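# Flip the napkin so its striped side faces up

## Task

Turn the napkin upside down so the striped face is on top, and leave it resting flat on the table.

## Robot and tools

Robot: two arms, left_arm and right_arm, each ending in a five-finger hand. right_arm has a right hand and left_arm a mirrored left hand. A camera stand behind the arms is fixed; do not strike it or the table hard. The napkin must stay on the table; anything falling off or set down off it fails the job.

Scene frame: origin at table-top height, midway between the two arms' nominal bases. +z is up, +x points out over the table, +y points toward left_arm. Calibrated bases: left_arm at (-0.020, +0.223, 0) m, right_arm at (+0.046, -0.368, 0) m, each yawed very slightly. Results report each hand point's end_effector_position (m) and end_effector_quat_wxyz in this frame. Readings can be a few cm off, and gravity or friction often leaves the hand 1 to 3 cm (sometimes 5 cm) below what was asked, without any contact.

Hand point: a point 0.15 m out from the wrist flange along the fingers and 0.05 m in front of the palm. Its +z runs along straight fingers, +y out of the palm, +x across the palm away from the thumb on the right hand (toward the thumb on the left hand). Straight fingers extend 0.06 to 0.07 m past the point, lying 0.06 m behind it on -y. A wrist bracket on the little-finger side can bump things.

Row layout (used by execute_actions and move): one flat list of 28 numbers, each in [-1, 1], covering both arms even if one is idle. Order: left_arm dx, dy, dz, rx, ry, rz; left hand thumb_turn, thumb_bend, index, middle, ring, little, force_limit, speed; then the same 14 for right_arm. The six pose numbers are offsets, not poses: displacement along the scene axes from that arm's Hand target as it stood when the action or move began, with 1.0 equal to 0.6 m for dx, dy, dz and 180 degrees for the rotation vector rx, ry, rz (rotation about the Hand target's position). Every row in one action counts from that same start, so sending an offset again moves further. Six zeros re-request the current Hand target. The controller clips commanded orientation to within 40 degrees of the measured one.

Hand numbers are absolute motor targets: -1 open, +1 closed. thumb_turn -1 beside the palm, +1 opposite the fingers; thumb_bend -1 straight, +1 bent; fingers -1 straight, +1 curled. force_limit maps -1..+1 to about 0..10 N at the fingertip (0..15 N for the two thumb motors); speed rises linearly from near zero at -1 to full at +0.48 and stays full above. There is no 'no change' value: to keep a hand as is, repeat the last eight numbers you sent it (or, before any, its hand_measured six plus hand_force_limit and hand_speed). With the thumb opposed, the hand grips things roughly 0.035 to 0.065 m thick. For soft grips close at speed -0.94 or below. To tighten, raise force_limit and send a target more closed than hand_measured; to loosen, send one more open.

Tools:
- execute_actions(actions, cameras): actions is a list of actions; each action is up to 15 rows, one per 1/30 s step, a short table repeating its final row. Images return only when actions is empty or cameras requests them.
- move(target, speed, blend, blocking, cameras): target is one 28-number row or a list of up to 15 rows, all offsets counted from the Hand targets at the move's start. speed in m/s, 0.002 to 4.3, default 0.25 (turning up to twice that in rad/s); one value or one per target. blend in m rounds corners of a list; 0 stops at each. blocking=false returns after about 0.5 s while the move continues. Paths are straight, ignore obstacles and the other arm, last at least 0.5 s and at most 10 s. Avoid routing near an arm's own base. Faster moves hit harder.
- wait(seconds 0 to 10, cameras): lets time pass holding commands.
- stop(cameras): brakes a running move.
- zoom_image(camera, region): region [x0, y0, x1, y1] pixels of the latest image, at most 504 by 504; camera is cam_high, cam_left_wrist or cam_right_wrist (all 672x504).
- show_instructions(): shows the reference pages.
- finished_scene(scene=1): ends the scene permanently; the napkin must already be flipped and flat.

Results: Hand target (the last commanded pose after clipping; next offsets start here), end-effector readings, joint positions, velocities and torques, and per-hand lists hand_measured, hand_stopped_by (moving, target, force, stalled, fault) and hand_load_n (positive when pushed open; near 0 after a lost grip), in motor order. A move adds a 'move:' line: done, off_target, moving, held or fault, plus limits such as paced (pose clipped) or held (steps withheld). done means within 10 mm and 2 degrees; it says nothing about contact.

Cautions: no drops, no releasing a moving item, no slams or hard pushes. Never let the hands press or close on each other; that can fail the job. A blocked arm keeps pressing until commanded back past its hand point. Long holding, stretched reach or pushing at unreachable poses heats motors; a MOTOR HOT line warns, and at 100 °C that arm collapses for 30 to 60 s. Fewer stops, less time and smooth motion are better.

Each tool is called as name(argument=value, ...) on one line, values as JSON.

Reference images:

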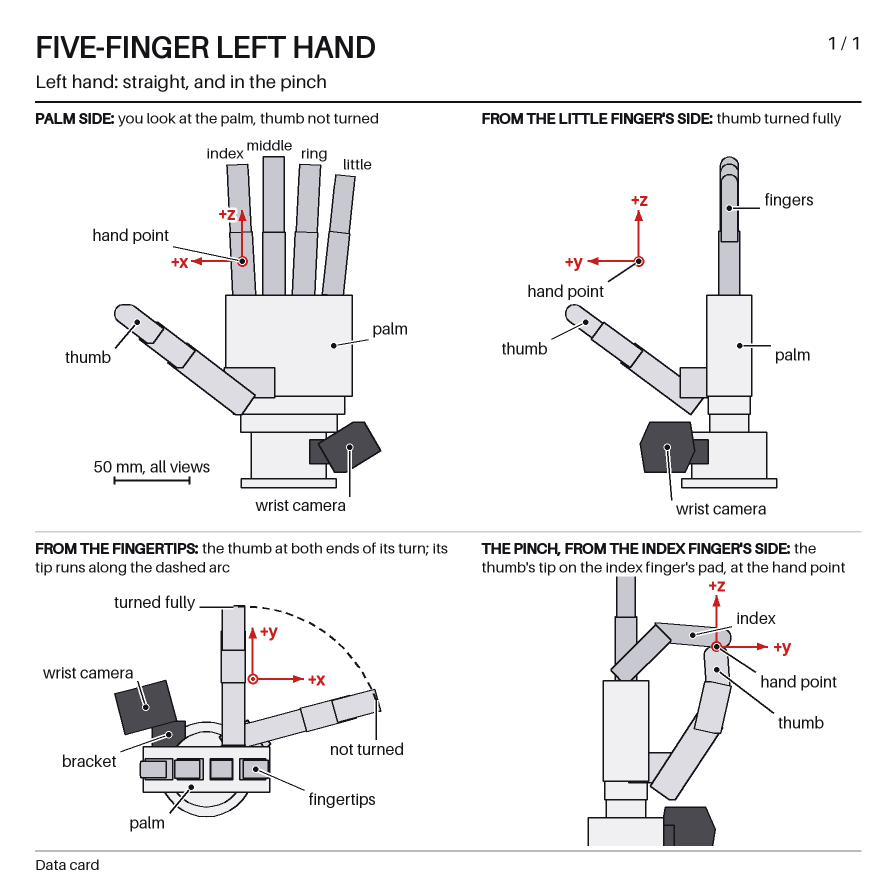

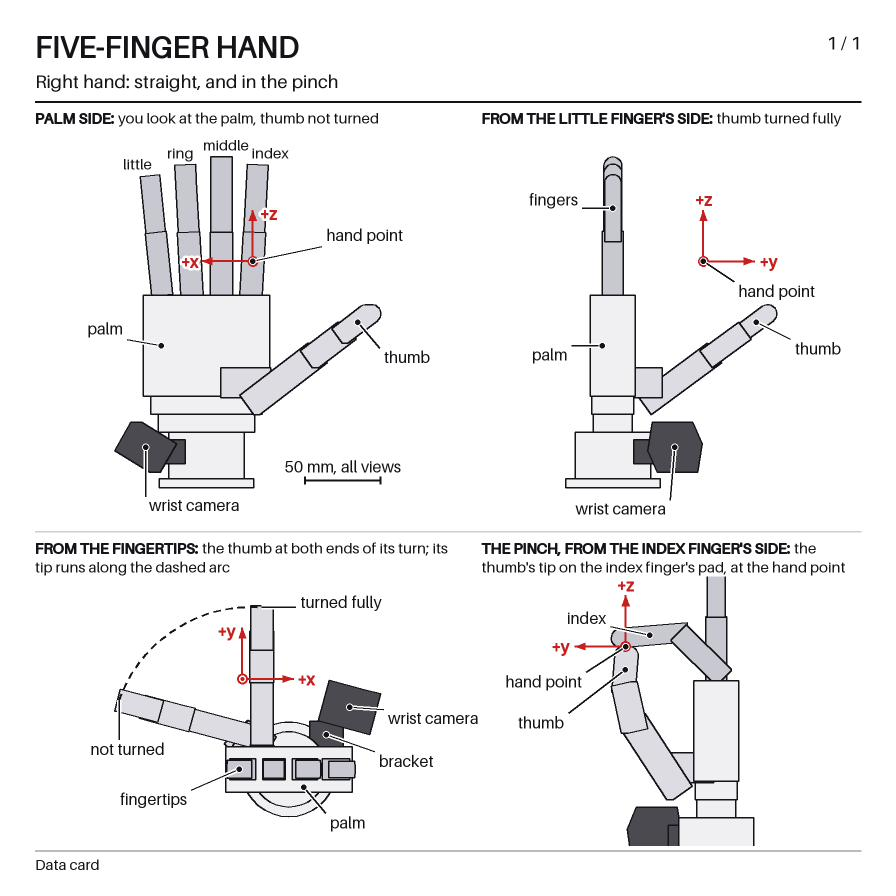

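## Session

execute_actions(actions=[])

Scene clock: 0.00 s.
left_arm: end_effector_position=(+0.3931, +0.5632, +0.1850) hand_measured=(-1.000, -1.000, -1.000, -1.000, -1.000, -1.000) hand_load_n=(+0.0, +0.0, +0.0, +0.0, +0.0, +0.0) hand_stopped_by=(target, target, target, target, target, target) hand_force_limit=0.00 hand_speed=-0.80 end_effector_quat_wxyz=(+0.311, -0.475, +0.629, -0.532) | right_arm: end_effector_position=(+0.5946, -0.4208, +0.1136) hand_measured=(-1.000, -1.000, -1.000, -1.000, -1.000, -1.000) hand_load_n=(+0.0, +0.0, -0.5, +0.0, +0.0, +0.0) hand_stopped_by=(target, target, target, target, target, target) hand_force_limit=0.00 hand_speed=-0.80 end_effector_quat_wxyz=(-0.581, +0.715, -0.276, +0.275)
Joint positions: left_arm=[1.076 1.672 1.268 -0.635 1.287 0.904] | right_arm=[-0.471 1.679 0.933 0.308 -1.146 -0.477]
Joint velocities: within noise
Joint torques (N m): no reading
Heat: left arm: hottest waist 30 °C; right arm: hottest shoulder 34 °C.
Hand target: left_arm +0.3981, +0.5700, +0.1967; +0.323, -0.465, +0.632, -0.529 | right_arm +0.6038, -0.4243, +0.1271; -0.582, +0.714, -0.264, +0.286

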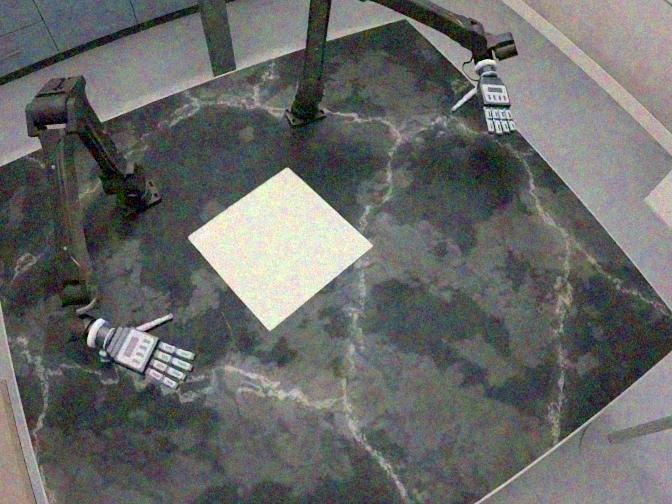

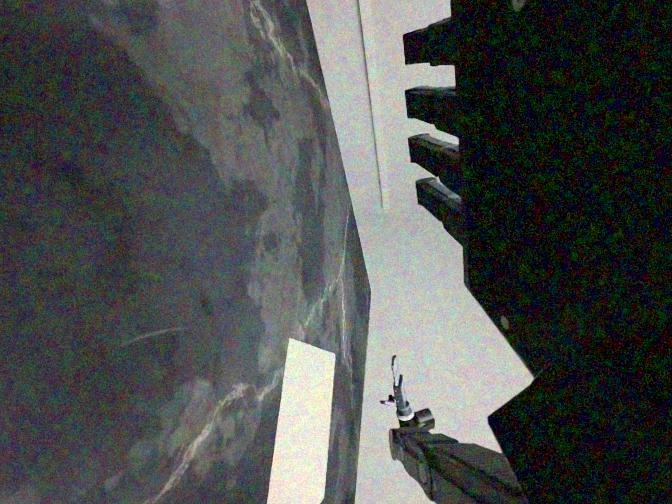

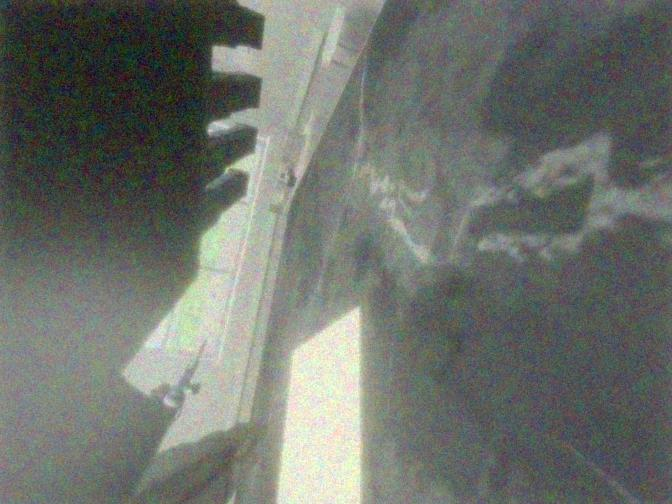

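zoom_image(camera="cam_high", region=[170, 150, 400, 350])

zoom_image(camera="cam_high", region=[0, 0, 500, 400])

Scaled by 2.191.

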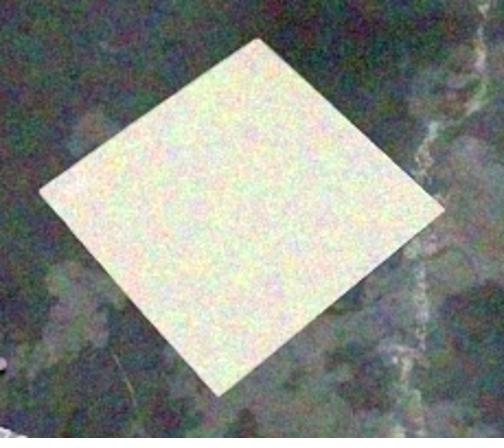

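Scaled by 1.008.

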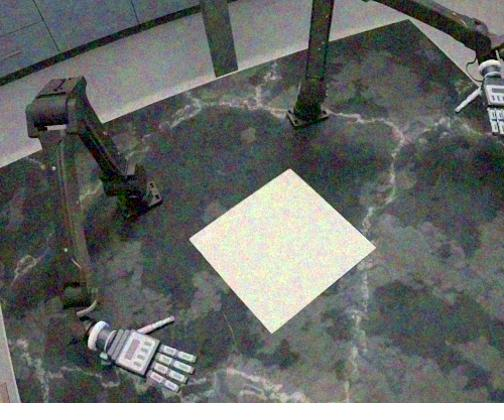

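move(target=[0.183, -0.736, -0.111, 0.0310, 0.0635, 0.1918, 1, -0.3, 0, 0, -1, -1, 0, 0, -0.041, 0.475, 0.005, -0.0151, 0.0934, -0.1725, 1, -0.3, 0, 0, -1, -1, 0, 0], speed=0.25, cameras=["all"])

Scene clock: 13.13 s.
left_arm: end_effector_position=(+0.4870, +0.1382, +0.1077) hand_measured=(+1.000, -0.300, +0.000, +0.000, -1.000, -1.000) hand_load_n=(+0.0, +0.0, +0.0, +0.0, +0.0, +0.0) hand_stopped_by=(target, target, target, target, target, target) hand_force_limit=0.00 hand_speed=0.00 end_effector_quat_wxyz=(-0.418, +0.666, -0.532, +0.313) | right_arm: end_effector_position=(+0.5603, -0.1509, +0.1029) hand_measured=(+1.000, -0.300, +0.000, +0.000, -1.000, -1.000) hand_load_n=(+0.0, +0.0, +0.0, +0.0, +0.0, +0.0) hand_stopped_by=(target, target, target, target, target, target) hand_force_limit=0.00 hand_speed=0.00 end_effector_quat_wxyz=(-0.404, +0.682, -0.516, +0.325)
Joint positions: left_arm=[-0.207 1.336 0.7 0.108 -0.447 -0.216] | right_arm=[0.335 1.449 0.792 0.173 0.124 0.035]
Joint torques (N m): left_arm=[-2.26 -6.18 12.79 0.84 -0.43 -0.12] | right_arm=[0.73 -8.82 14.13 0.94 0.28 0.22]
Heat: left arm: hottest waist 30 °C; right arm: hottest shoulder 35 °C.
Hand target: left_arm +0.5079, +0.1284, +0.1301; -0.423, +0.665, -0.519, +0.330 | right_arm +0.5792, -0.1393, +0.1301; -0.423, +0.665, -0.519, +0.331
Off the commanded pose: left_arm 0.032 m, 3 deg | right_arm 0.035 m, 3 deg.
move: off_target (left_arm, right_arm)
camera_calibration:
cam_left_wrist: T_world_to_cam=[[0.463529, -0.147167, 0.873775, -0.30411], [-0.294076, -0.955769, -0.00497246, 0.279771], [0.835859, -0.254651, -0.486305, -0.209465], [0, 0, 0, 1]] pos_world=[0.398321, 0.169301, 0.165251]
cam_right_wrist: T_world_to_cam=[[-0.338663, -0.401801, -0.850802, 0.217373], [-0.745314, 0.666469, -0.0180737, 0.521449], [0.574294, 0.627993, -0.525176, -0.0595805], [0, 0, 0, 1]] pos_world=[0.496476, -0.222773, 0.163075]

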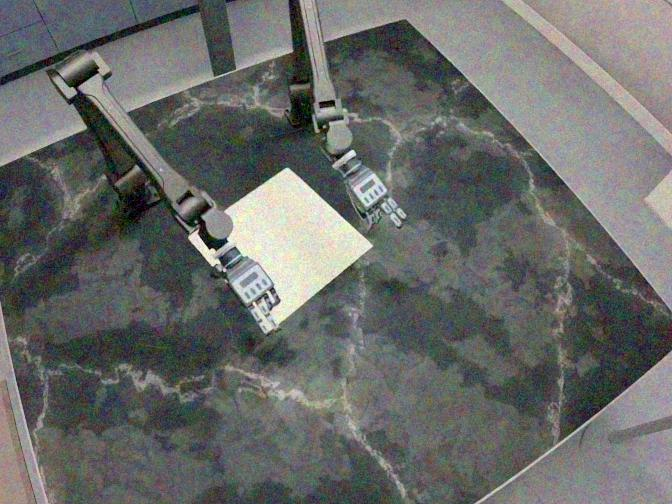

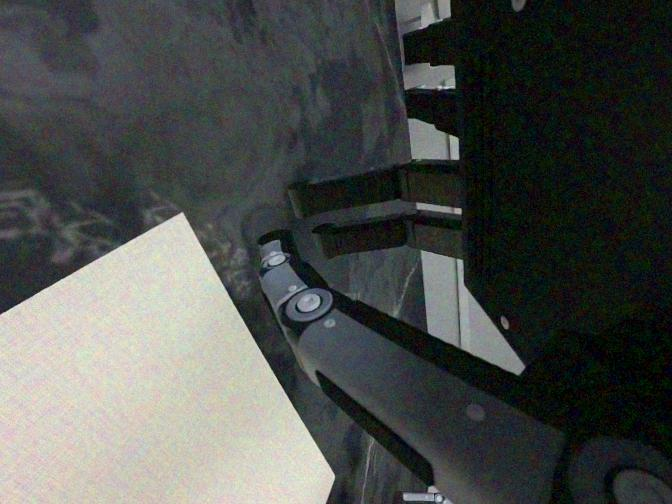

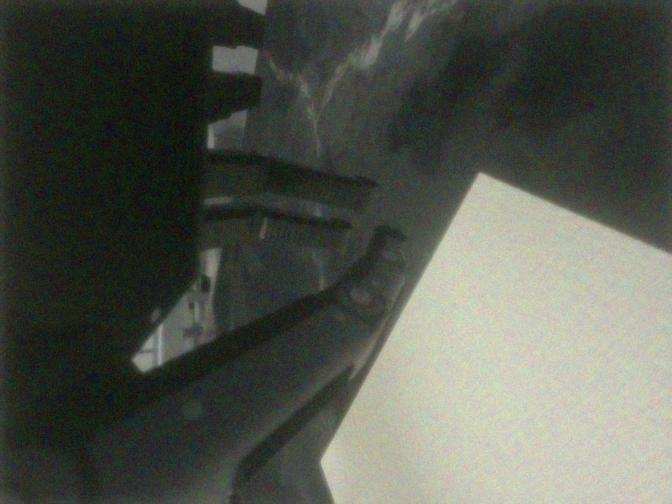

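zoom_image(camera="cam_high", region=[180, 150, 420, 350])

Scaled by 2.100.

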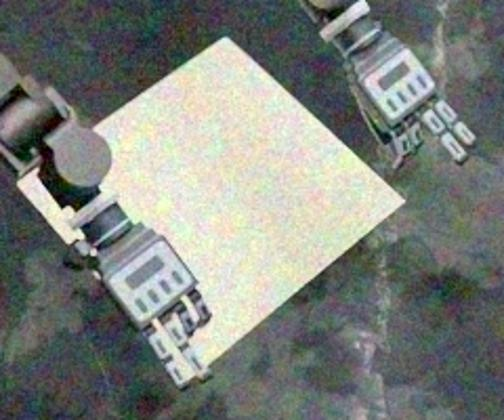

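move(target=[0.048, -0.019, -0.1, 0, 0, 0, 1, -0.3, 0, 0, -1, -1, 0, 0, 0.045, 0.0115, -0.1, 0, 0, 0, 1, -0.3, 0, 0, -1, -1, 0, 0], speed=0.15, cameras=["all"])

Scene clock: 17.53 s.
left_arm: end_effector_position=(+0.5102, +0.1326, +0.0471) hand_measured=(+1.000, -0.300, +0.000, +0.000, -1.000, -1.000) hand_load_n=(+0.0, +0.0, +0.0, +0.0, -0.5, +0.0) hand_stopped_by=(target, target, target, target, target, target) hand_force_limit=0.00 hand_speed=0.00 end_effector_quat_wxyz=(-0.414, +0.671, -0.536, +0.300) | right_arm: end_effector_position=(+0.5798, -0.1431, +0.0471) hand_measured=(+1.000, -0.300, +0.000, +0.000, -1.000, -1.000) hand_load_n=(+0.0, +0.0, +0.0, +0.0, +0.0, +0.0) hand_stopped_by=(target, target, target, target, target, target) hand_force_limit=0.00 hand_speed=0.00 end_effector_quat_wxyz=(-0.396, +0.687, -0.519, +0.320)
Joint positions: left_arm=[-0.208 1.532 0.716 0.258 -0.455 -0.222] | right_arm=[0.335 1.614 0.809 0.298 0.124 0.035]
Joint torques (N m): left_arm=[-2.61 -7.59 11.34 2.02 -0.45 -0.12] | right_arm=[-0.03 -9.05 12.64 2.36 -0.02 0.19]
Heat: left arm: hottest waist 30 °C; right arm: hottest shoulder 36 °C.
Hand target: left_arm +0.5367, +0.1170, +0.0701; -0.423, +0.665, -0.519, +0.330 | right_arm +0.6062, -0.1324, +0.0701; -0.423, +0.665, -0.519, +0.331
Off the commanded pose: left_arm 0.038 m, 4 deg | right_arm 0.037 m, 4 deg.
move: off_target (left_arm, right_arm)
camera_calibration:
cam_left_wrist: T_world_to_cam=[[0.488322, -0.148842, 0.859877, -0.274574], [-0.286572, -0.958054, -0.00309241, 0.27737], [0.824268, -0.244907, -0.510493, -0.254106], [0, 0, 0, 1]] pos_world=[0.423018, 0.162635, 0.107238]
cam_right_wrist: T_world_to_cam=[[-0.356691, -0.40909, -0.839891, 0.188507], [-0.745569, 0.666381, -0.00794356, 0.529385], [0.562937, 0.623364, -0.542697, -0.0983091], [0, 0, 0, 1]] pos_world=[0.517274, -0.214374, 0.109178]

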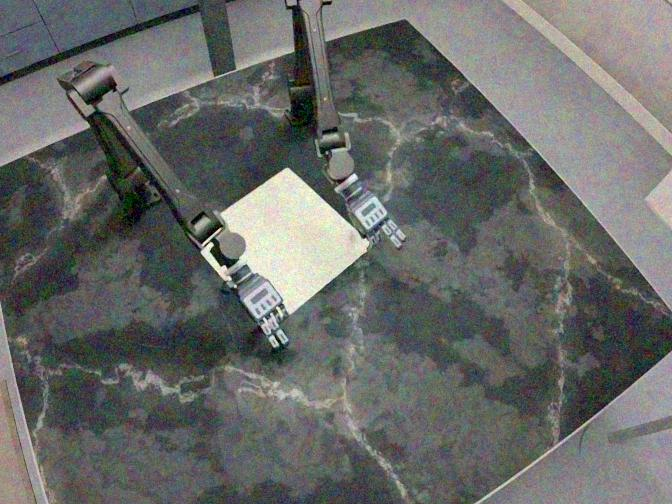

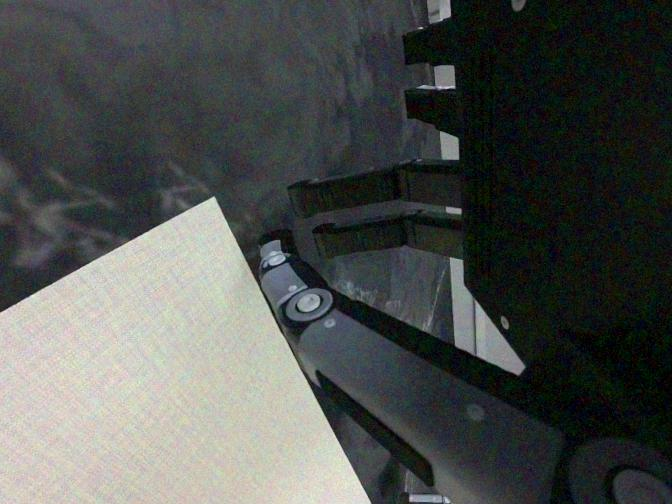

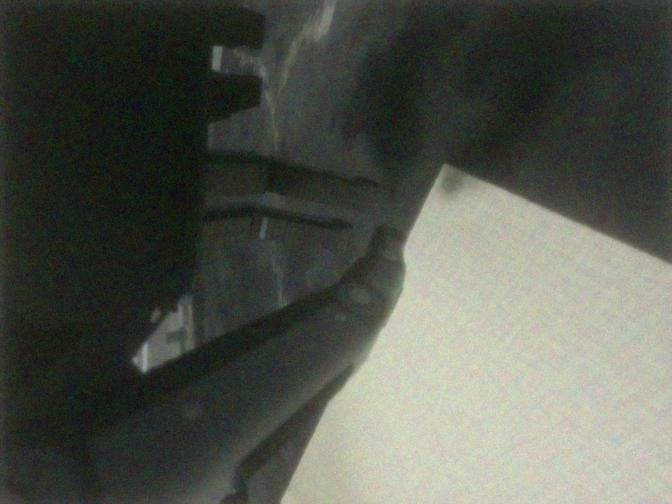

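move(target=[0, -0.006, -0.06, 0, 0, 0, 1, -0.3, 0, 0, -1, -1, 0, 0, 0.0113, 0.003, -0.06, 0, 0, 0, 1, -0.3, 0, 0, -1, -1, 0, 0], speed=0.06, cameras=["all"])

Scene clock: 20.47 s.
left_arm: end_effector_position=(+0.5210, +0.1265, +0.0220) hand_measured=(+1.000, -0.300, +0.000, +0.000, -1.000, -1.000) hand_load_n=(+0.0, +0.0, +0.0, +0.0, +0.0, +0.0) hand_stopped_by=(target, target, target, target, target, target) hand_force_limit=0.00 hand_speed=0.00 end_effector_quat_wxyz=(-0.418, +0.669, -0.531, +0.309) | right_arm: end_effector_position=(+0.5891, -0.1393, +0.0200) hand_measured=(+1.000, -0.300, +0.000, +0.000, -1.000, -1.000) hand_load_n=(+0.0, +0.0, +0.0, -1.5, +0.0, +0.0) hand_stopped_by=(target, target, target, target, target, target) hand_force_limit=0.00 hand_speed=0.00 end_effector_quat_wxyz=(-0.401, +0.683, -0.517, +0.324)
Joint positions: left_arm=[-0.216 1.624 0.716 0.37 -0.461 -0.225] | right_arm=[0.335 1.7 0.809 0.4 0.124 0.035]
Joint torques (N m): left_arm=[-2.67 -8.18 8.87 2.04 -0.44 -0.13] | right_arm=[-0.21 -9.05 11.59 2.35 -0.07 0.18]
Heat: left arm: hottest waist 30 °C; right arm: hottest shoulder 36 °C.
Hand target: left_arm +0.5367, +0.1134, +0.0341; -0.423, +0.665, -0.519, +0.330 | right_arm +0.6130, -0.1306, +0.0341; -0.423, +0.665, -0.519, +0.331
Off the commanded pose: left_arm 0.024 m, 3 deg | right_arm 0.029 m, 3 deg.
move: off_target (left_arm, right_arm)
camera_calibration:
cam_left_wrist: T_world_to_cam=[[0.470223, -0.145382, 0.870491, -0.250452], [-0.287466, -0.95778, -0.00467708, 0.275044], [0.834418, -0.248037, -0.492162, -0.282587], [0, 0, 0, 1]] pos_world=[0.432629, 0.156928, 0.0802235]
cam_right_wrist: T_world_to_cam=[[-0.344711, -0.404214, -0.847222, 0.164404], [-0.745409, 0.666445, -0.0146782, 0.533564], [0.57056, 0.626467, -0.531036, -0.124929], [0, 0, 0, 1]] pos_world=[0.525675, -0.210873, 0.0807764]

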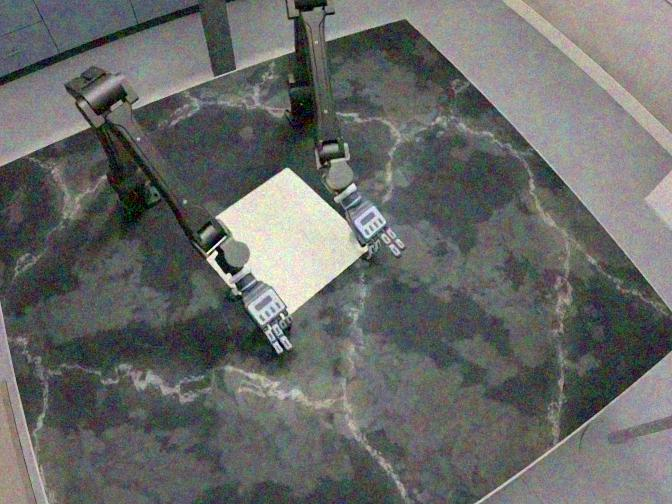

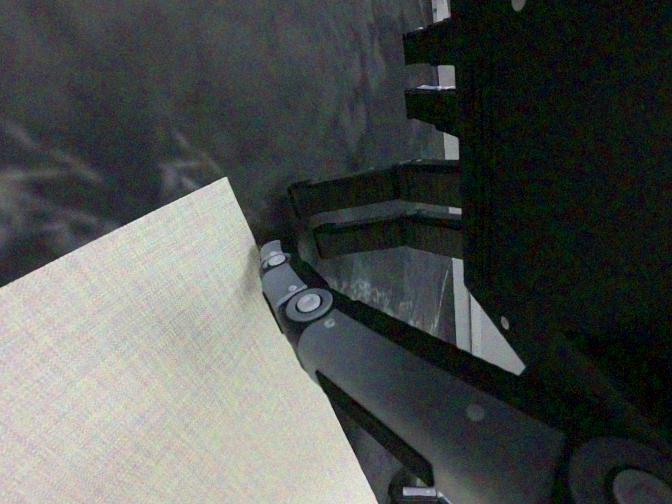

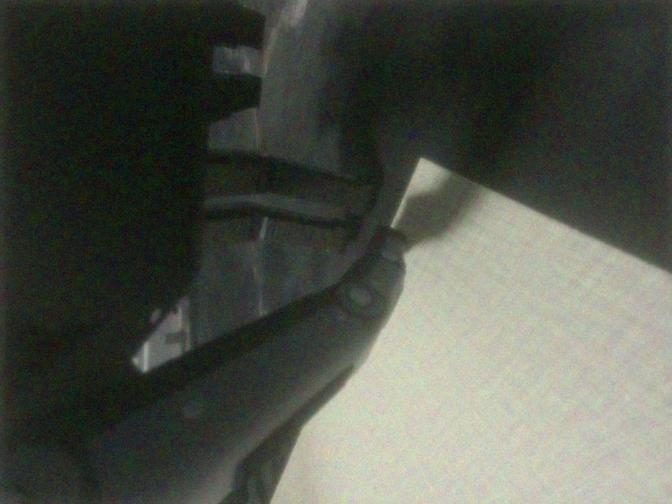

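zoom_image(camera="cam_right_wrist", region=[290, 120, 490, 320])

zoom_image(camera="cam_left_wrist", region=[180, 140, 380, 340])

zoom_image(camera="cam_high", region=[220, 180, 420, 380])

Scaled by 2.520.

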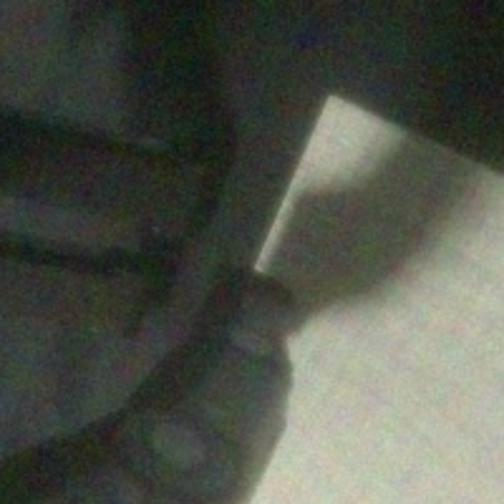

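Scaled by 2.520.

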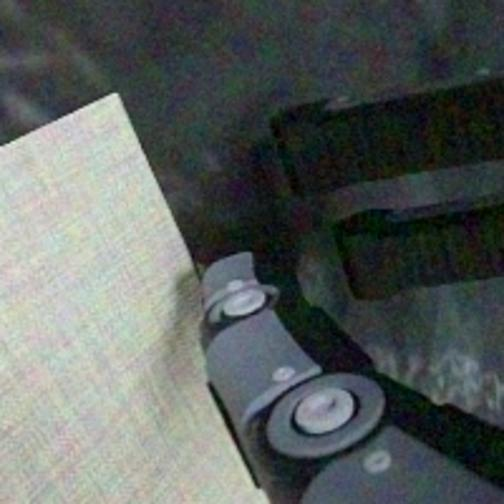

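Scaled by 2.520.

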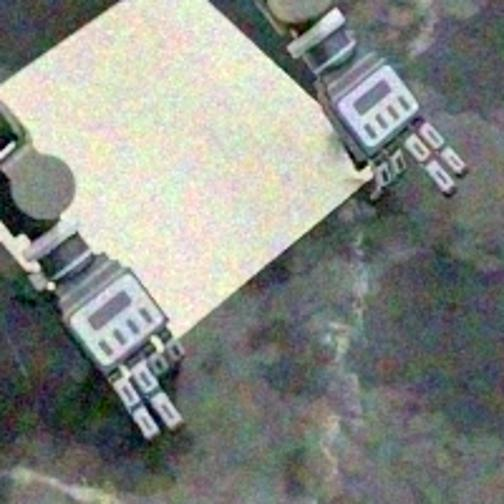

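move(target=[[-0.024, -0.006, 0, 0, 0, 0, 1, -0.3, 0, 0, -1, -1, 0, 0, -0.0113, -0.003, 0, 0, 0, 0, 1, -0.3, 0, 0, -1, -1, 0, 0], [-0.024, -0.006, -0.02, 0, 0, 0, 1, -0.3, 0, 0, -1, -1, 0, 0, -0.0113, -0.003, -0.02, 0, 0, 0, 1, -0.3, 0, 0, -1, -1, 0, 0]], speed=0.05, cameras=["all"])

Scene clock: 24.93 s.
left_arm: end_effector_position=(+0.5220, +0.1133, +0.0257) hand_measured=(+1.000, -0.300, +0.000, +0.000, -1.000, -1.000) hand_load_n=(+0.0, +0.0, +0.0, +0.0, +0.0, +0.0) hand_stopped_by=(target, target, target, target, target, target) hand_force_limit=0.00 hand_speed=0.00 end_effector_quat_wxyz=(-0.423, +0.663, -0.525, +0.324) | right_arm: end_effector_position=(+0.5944, -0.1370, +0.0195) hand_measured=(+1.000, -0.300, +0.000, +0.000, -1.000, -1.000) hand_load_n=(+0.5, +0.0, +0.0, -1.5, +0.0, -0.5) hand_stopped_by=(target, target, target, target, target, target) hand_force_limit=0.00 hand_speed=0.00 end_effector_quat_wxyz=(-0.411, +0.677, -0.514, +0.329)
Joint positions: left_arm=[-0.244 1.629 0.708 0.413 -0.478 -0.236] | right_arm=[0.335 1.717 0.809 0.443 0.124 0.037]
Joint torques (N m): left_arm=[-2.55 -8.18 5.82 2.07 -0.44 -0.12] | right_arm=[0.09 -9.17 9.24 2.33 0.01 0.18]
Heat: left arm: hottest waist 30 °C; right arm: hottest shoulder 36 °C.
Hand target: left_arm +0.5223, +0.1098, +0.0221; -0.423, +0.665, -0.519, +0.330 | right_arm +0.6062, -0.1324, +0.0221; -0.423, +0.665, -0.519, +0.331
Off the commanded pose: left_arm 0.005 m, 1 deg | right_arm 0.013 m, 2 deg.
move: off_target (right_arm)
camera_calibration:
cam_left_wrist: T_world_to_cam=[[0.438933, -0.140717, 0.887432, -0.240686], [-0.29515, -0.955435, -0.00551532, 0.26646], [0.84866, -0.259505, -0.460905, -0.291803], [0, 0, 0, 1]] pos_world=[0.431932, 0.144992, 0.0805684]
cam_right_wrist: T_world_to_cam=[[-0.324657, -0.394532, -0.859618, 0.156394], [-0.744452, 0.667205, -0.0250597, 0.535827], [0.583428, 0.631809, -0.510323, -0.13696], [0, 0, 0, 1]] pos_world=[0.529578, -0.209272, 0.0779728]

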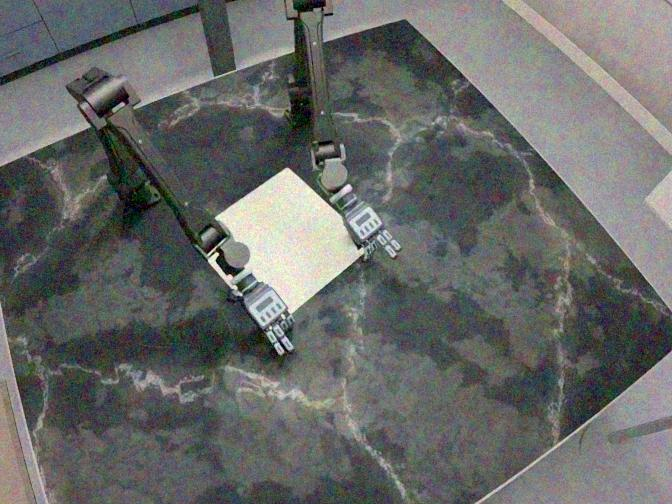

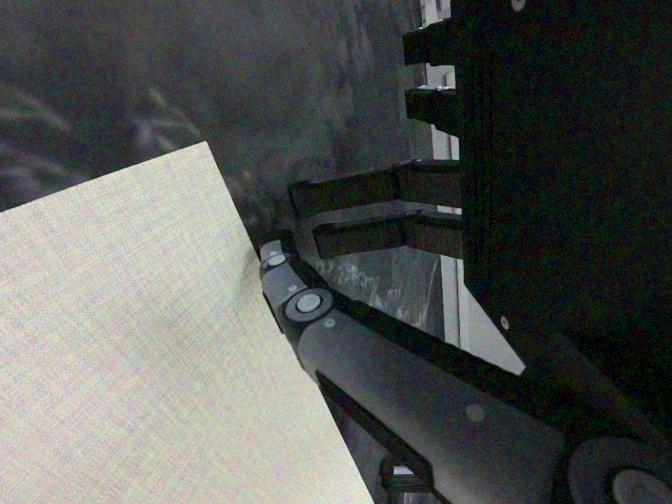

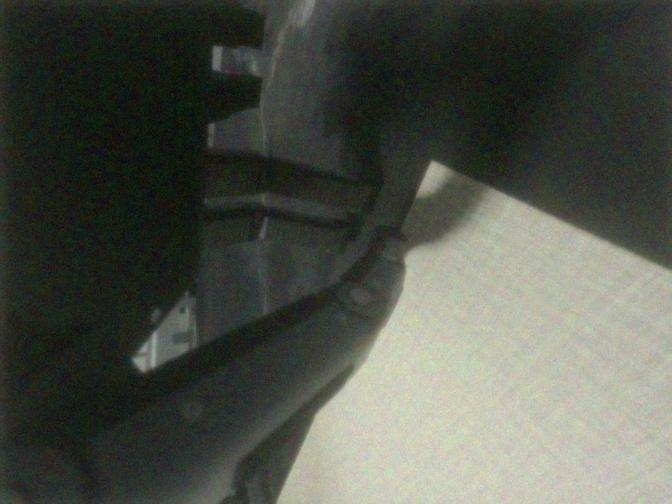

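zoom_image(camera="cam_left_wrist", region=[200, 170, 360, 330])

zoom_image(camera="cam_right_wrist", region=[320, 140, 480, 300])

Scaled by 3.150.

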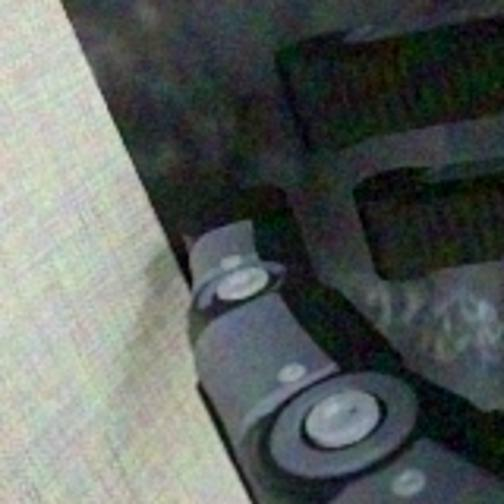

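Scaled by 3.150.

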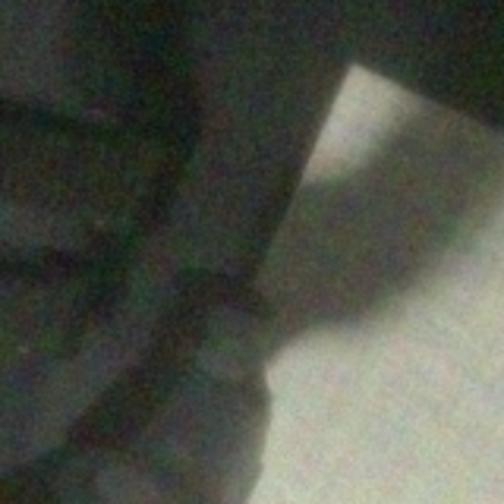

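move(target=[[-0.0172, 0.0137, 0.08, 0, 0, 0, 1, -0.15, 0, 0, -1, -1, 0, 0, -0.027, -0.0093, 0.08, 0, 0, 0, 1, -0.15, 0, 0, -1, -1, 0, 0], [-0.0172, 0.0137, 0.02, 0, 0, 0, 1, -0.15, 0, 0, -1, -1, 0, 0, -0.027, -0.0093, 0.02, 0, 0, 0, 1, -0.15, 0, 0, -1, -1, 0, 0]], speed=0.08, cameras=["all"])

Scene clock: 30.87 s.
left_arm: end_effector_position=(+0.5094, +0.1161, +0.0353) hand_measured=(+1.000, -0.150, +0.000, +0.000, -1.000, -1.000) hand_load_n=(+0.0, +0.0, +0.0, +0.0, +0.0, +0.0) hand_stopped_by=(target, target, target, target, target, target) hand_force_limit=0.00 hand_speed=0.00 end_effector_quat_wxyz=(-0.421, +0.663, -0.527, +0.325) | right_arm: end_effector_position=(+0.5845, -0.1410, +0.0332) hand_measured=(+1.000, -0.150, +0.000, +0.000, -1.000, -1.000) hand_load_n=(+0.0, +0.0, +0.0, +0.0, +0.0, +0.0) hand_stopped_by=(target, target, target, target, target, target) hand_force_limit=0.00 hand_speed=0.00 end_effector_quat_wxyz=(-0.413, +0.676, -0.514, +0.330)
Joint positions: left_arm=[-0.244 1.575 0.679 0.387 -0.474 -0.236] | right_arm=[0.335 1.663 0.783 0.42 0.124 0.037]
Joint torques (N m): left_arm=[-1.73 -7.65 6.19 2.04 -0.16 -0.06] | right_arm=[0.21 -9.29 7.91 2.41 0.08 0.19]
Heat: left arm: hottest waist 30 °C; right arm: hottest shoulder 36 °C.
Hand target: left_arm +0.5120, +0.1180, +0.0341; -0.423, +0.665, -0.519, +0.330 | right_arm +0.5900, -0.1380, +0.0341; -0.423, +0.665, -0.519, +0.331
Off the commanded pose: left_arm 0.003 m, 1 deg | right_arm 0.006 m, 2 deg.
move: done
camera_calibration:
cam_left_wrist: T_world_to_cam=[[0.440213, -0.140914, 0.886767, -0.243873], [-0.298976, -0.954255, -0.00321885, 0.267242], [0.846656, -0.263705, -0.462205, -0.274455], [0, 0, 0, 1]] pos_world=[0.419624, 0.148277, 0.0902638]
cam_right_wrist: T_world_to_cam=[[-0.32103, -0.393015, -0.861672, 0.161525], [-0.74436, 0.667232, -0.0270063, 0.531438], [0.585549, 0.632725, -0.506746, -0.122865], [0, 0, 0, 1]] pos_world=[0.519379, -0.213371, 0.0912723]

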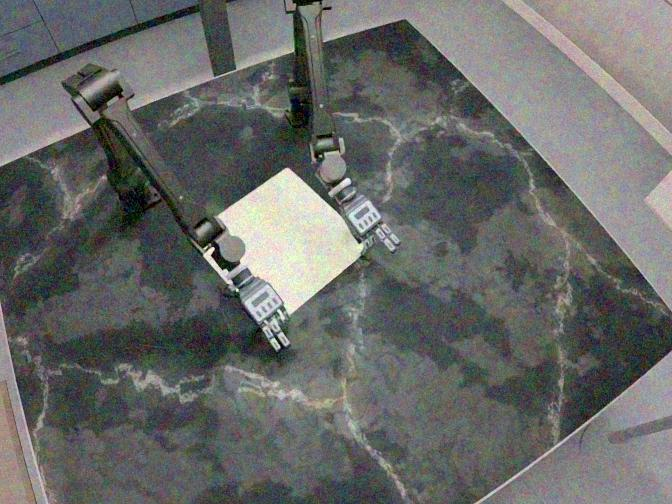

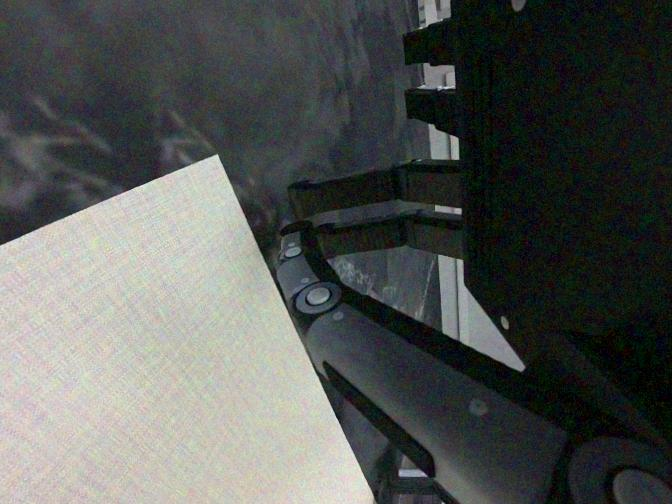

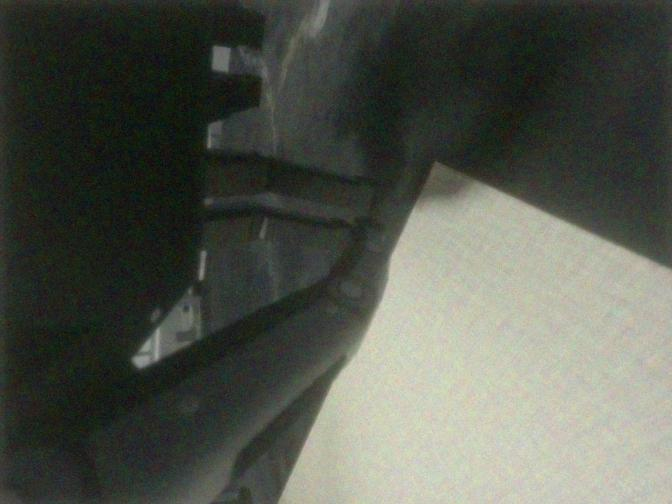

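move(target=[-0.0067, -0.0017, -0.04, 0, 0, 0, 1, -0.15, 0, 0, -1, -1, 0, 0, -0.0033, -0.0008, -0.04, 0, 0, 0, 1, -0.15, 0, 0, -1, -1, 0, 0], speed=0.05, cameras=["all"])

Scene clock: 33.03 s.
left_arm: end_effector_position=(+0.5071, +0.1177, +0.0133) hand_measured=(+1.000, -0.150, +0.000, +0.000, -1.000, -1.000) hand_load_n=(+0.0, +0.0, +0.0, +0.0, +0.0, +0.0) hand_stopped_by=(target, target, target, target, target, target) hand_force_limit=0.00 hand_speed=0.00 end_effector_quat_wxyz=(-0.422, +0.663, -0.526, +0.326) | right_arm: end_effector_position=(+0.5876, -0.1407, +0.0196) hand_measured=(+1.000, -0.150, +0.000, +0.000, -1.000, -1.000) hand_load_n=(+0.0, +0.0, +0.0, -1.5, +0.0, +0.0) hand_stopped_by=(target, target, target, target, target, target) hand_force_limit=0.00 hand_speed=0.00 end_effector_quat_wxyz=(-0.420, +0.670, -0.512, +0.335)
Joint positions: left_arm=[-0.242 1.632 0.656 0.47 -0.474 -0.236] | right_arm=[0.334 1.708 0.77 0.498 0.124 0.038]
Joint torques (N m): left_arm=[-2.14 -7.77 5.59 2.07 -0.34 -0.09] | right_arm=[0.15 -8.76 6.93 2.33 0.11 0.18]
Heat: left arm: hottest waist 30 °C; right arm: hottest shoulder 36 °C.
Hand target: left_arm +0.5079, +0.1170, +0.0101; -0.423, +0.665, -0.519, +0.330 | right_arm +0.5880, -0.1384, +0.0101; -0.423, +0.665, -0.519, +0.331
Off the commanded pose: left_arm 0.003 m, 1 deg | right_arm 0.010 m, 1 deg.
move: done
camera_calibration:
cam_left_wrist: T_world_to_cam=[[0.437858, -0.139487, 0.888157, -0.222169], [-0.297524, -0.954709, -0.00326091, 0.267296], [0.848386, -0.26282, -0.459528, -0.283152], [0, 0, 0, 1]] pos_world=[0.417028, 0.149782, 0.0680762]
cam_right_wrist: T_world_to_cam=[[-0.30482, -0.384242, -0.87146, 0.142872], [-0.742333, 0.669098, -0.0353627, 0.532401], [0.59668, 0.636134, -0.48919, -0.138117], [0, 0, 0, 1]] pos_world=[0.521181, -0.21347, 0.0757693]

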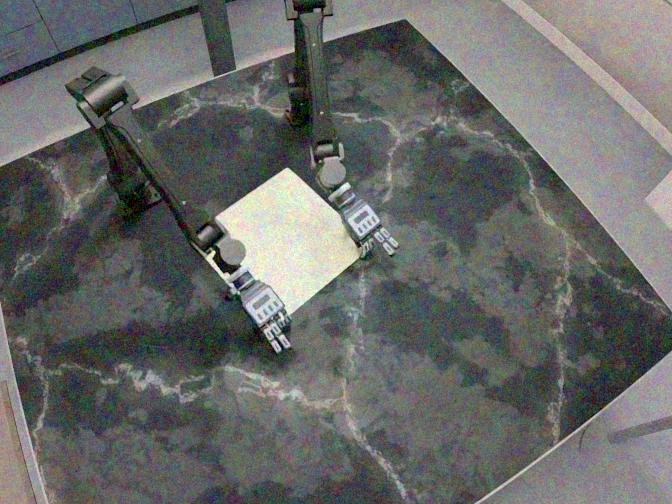

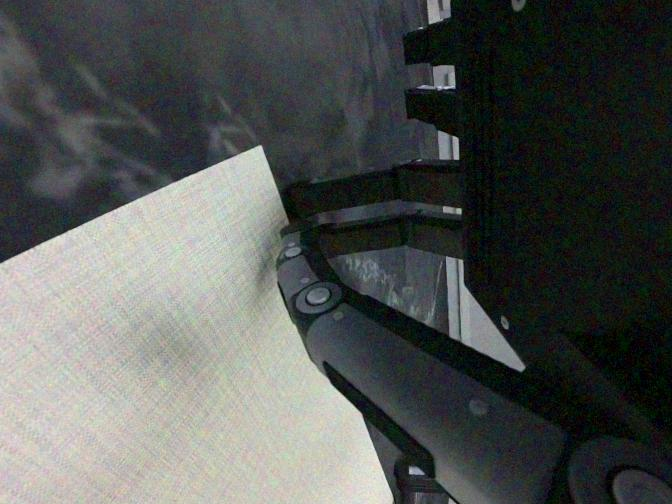

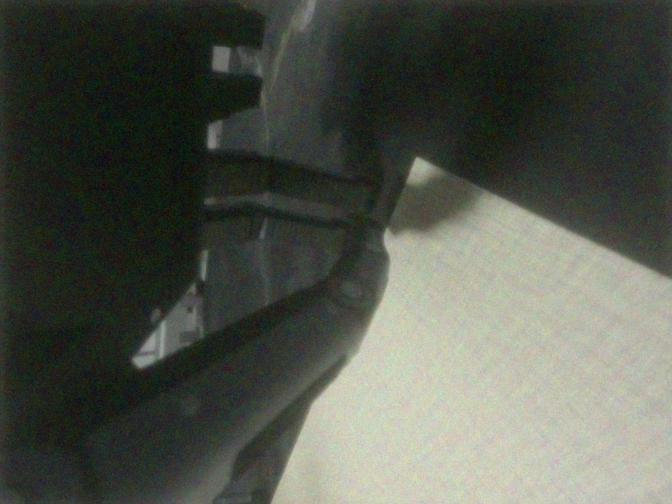

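zoom_image(camera="cam_left_wrist", region=[220, 130, 380, 290])

zoom_image(camera="cam_right_wrist", region=[300, 130, 460, 290])

zoom_image(camera="cam_high", region=[230, 200, 410, 380])

Scaled by 3.150.

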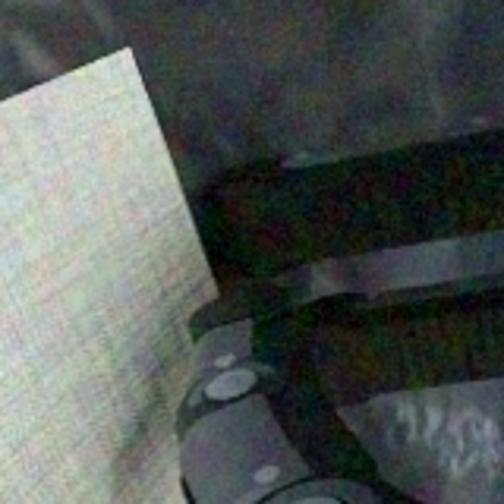

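Scaled by 3.150.

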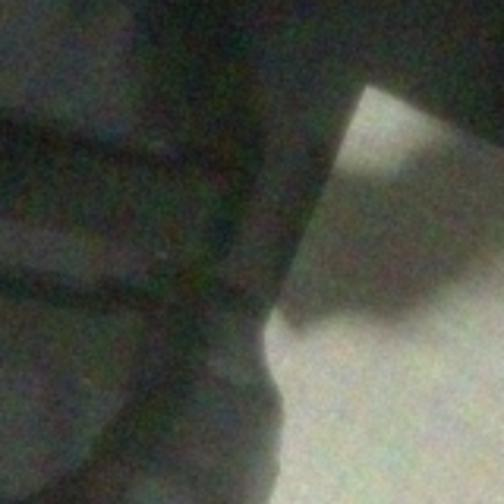

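Scaled by 2.800.

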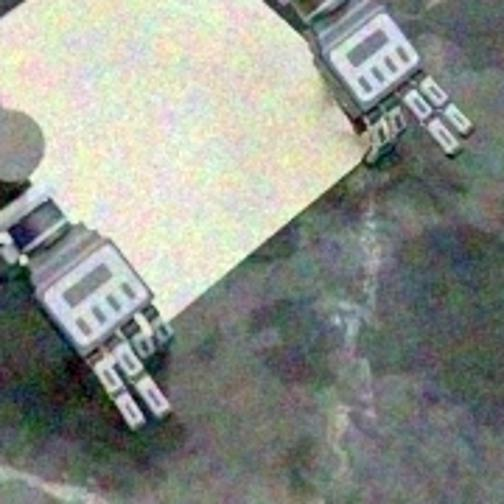

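execute_actions(actions=[[[0,0,-0.004,0,0,0,1,-0.05,0.6,0.6,-1,-1,0,-0.88,0,0,0,0,0,0,1,-0.15,0,0,-1,-1,0,0]],[[0,0,-0.004,0,0,0,1,-0.05,0.6,0.6,-1,-1,0,-0.88,0,0,0,0,0,0,1,-0.15,0,0,-1,-1,0,0]],[[0,0,-0.004,0,0,0,1,-0.05,0.6,0.6,-1,-1,0,-0.88,0,0,0,0,0,0,1,-0.15,0,0,-1,-1,0,0]],[[0,0,0,0,0,0,1,-0.05,0.6,0.6,-1,-1,0,-0.88,0,0,0,0,0,0,1,-0.15,0,0,-1,-1,0,0]]], cameras=["all"])

Scene clock: 36.87 s.
left_arm: end_effector_position=(+0.5093, +0.1170, +0.0093) hand_measured=(+1.000, -0.050, +0.252, +0.242, -1.000, -1.000) hand_load_n=(+0.0, +1.0, +8.5, +7.5, +0.0, +0.0) hand_stopped_by=(target, target, force, force, target, target) hand_force_limit=0.00 hand_speed=-0.88 end_effector_quat_wxyz=(-0.423, +0.662, -0.524, +0.329) | right_arm: end_effector_position=(+0.5876, -0.1407, +0.0196) hand_measured=(+1.000, -0.150, +0.000, +0.000, -1.000, -1.000) hand_load_n=(+0.0, +0.0, +0.0, -2.0, +0.0, +0.0) hand_stopped_by=(target, target, target, target, target, target) hand_force_limit=0.00 hand_speed=0.00 end_effector_quat_wxyz=(-0.420, +0.670, -0.512, +0.335)
Joint positions: left_arm=[-0.242 1.651 0.656 0.496 -0.474 -0.236] | right_arm=[0.334 1.708 0.77 0.498 0.124 0.038]
Joint torques (N m): left_arm=[-2.2 -7.77 5.16 2.04 -0.34 -0.09] | right_arm=[0.26 -8.76 6.89 2.33 0.11 0.17]
Heat: left arm: hottest waist 30 °C; right arm: hottest shoulder 36 °C.
Hand target: left_arm +0.5079, +0.1170, +0.0029; -0.423, +0.665, -0.519, +0.330 | right_arm +0.5880, -0.1384, +0.0101; -0.423, +0.665, -0.519, +0.331
Off the commanded pose: left_arm 0.007 m, 1 deg | right_arm 0.010 m, 1 deg.
Step readings (end_effector_position of left_arm | right_arm):
0: (+0.5071, +0.1177, +0.0133) | (+0.5876, -0.1407, +0.0196)
1: (+0.5071, +0.1177, +0.0133) | (+0.5876, -0.1407, +0.0196)
2: (+0.5071, +0.1177, +0.0133) | (+0.5876, -0.1407, +0.0196)
4: (+0.5074, +0.1176, +0.0132) | (+0.5876, -0.1407, +0.0196)
8: (+0.5074, +0.1176, +0.0115) | (+0.5876, -0.1407, +0.0196)
15: (+0.5075, +0.1176, +0.0110) | (+0.5876, -0.1407, +0.0196)
16: (+0.5075, +0.1176, +0.0110) | (+0.5876, -0.1407, +0.0196)
17: (+0.5077, +0.1175, +0.0113) | (+0.5876, -0.1407, +0.0196)
19: (+0.5081, +0.1174, +0.0112) | (+0.5876, -0.1407, +0.0196)
23: (+0.5082, +0.1174, +0.0102) | (+0.5876, -0.1407, +0.0196)
30: (+0.5083, +0.1173, +0.0098) | (+0.5876, -0.1407, +0.0196)
31: (+0.5083, +0.1173, +0.0098) | (+0.5876, -0.1407, +0.0196)
32: (+0.5086, +0.1173, +0.0101) | (+0.5876, -0.1407, +0.0196)
34: (+0.5086, +0.1172, +0.0096) | (+0.5876, -0.1407, +0.0196)
38: (+0.5090, +0.1171, +0.0090) | (+0.5876, -0.1407, +0.0196)
45: (+0.5093, +0.1170, +0.0093) | (+0.5876, -0.1407, +0.0196)
46: (+0.5093, +0.1170, +0.0093) | (+0.5876, -0.1407, +0.0196)
47: (+0.5093, +0.1170, +0.0093) | (+0.5876, -0.1407, +0.0196)
49: (+0.5093, +0.1170, +0.0093) | (+0.5876, -0.1407, +0.0196)
53: (+0.5093, +0.1170, +0.0093) | (+0.5876, -0.1407, +0.0196)
60: (+0.5093, +0.1170, +0.0093) | (+0.5876, -0.1407, +0.0196)
camera_calibration:
cam_left_wrist: T_world_to_cam=[[0.431278, -0.137526, 0.891676, -0.216566], [-0.297513, -0.954712, -0.00334944, 0.267245], [0.851754, -0.263841, -0.452662, -0.288724], [0, 0, 0, 1]] pos_world=[0.418831, 0.149181, 0.0633078]
cam_right_wrist: T_world_to_cam=[[-0.30482, -0.384242, -0.87146, 0.142872], [-0.742333, 0.669098, -0.0353627, 0.532401], [0.59668, 0.636134, -0.48919, -0.138117], [0, 0, 0, 1]] pos_world=[0.521181, -0.21347, 0.0757693]

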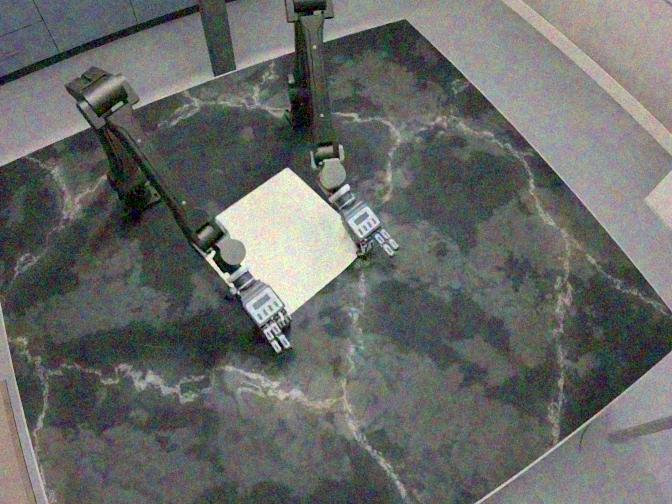

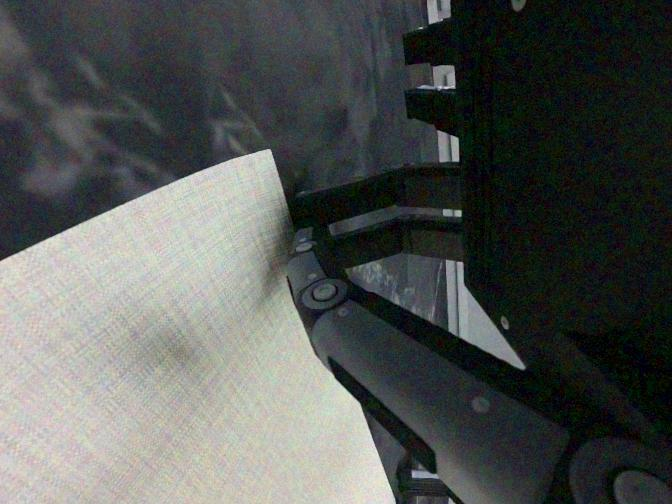

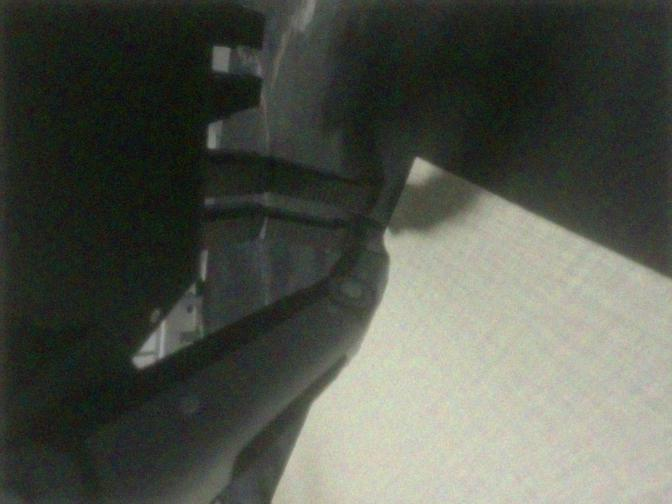

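zoom_image(camera="cam_left_wrist", region=[180, 120, 380, 320])

zoom_image(camera="cam_high", region=[290, 180, 410, 300])

Scaled by 2.520.

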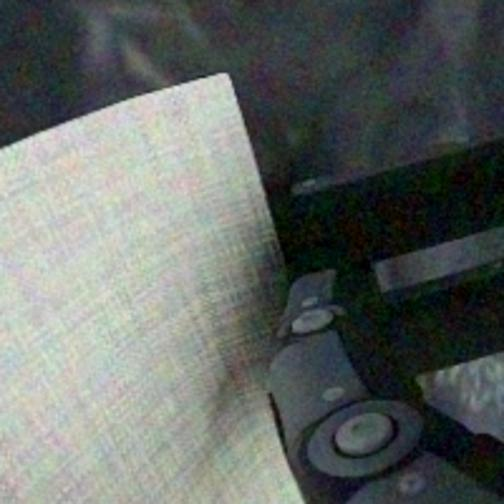

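Scaled by 4.200.

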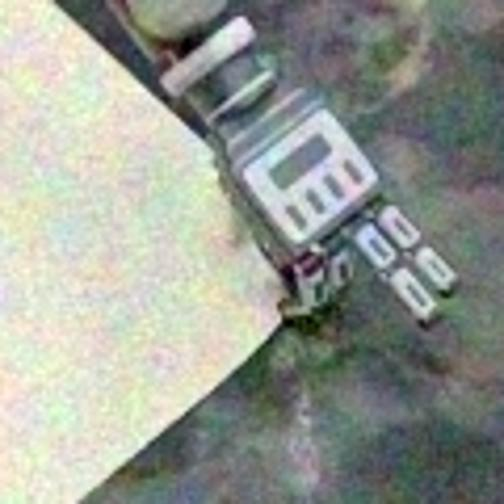

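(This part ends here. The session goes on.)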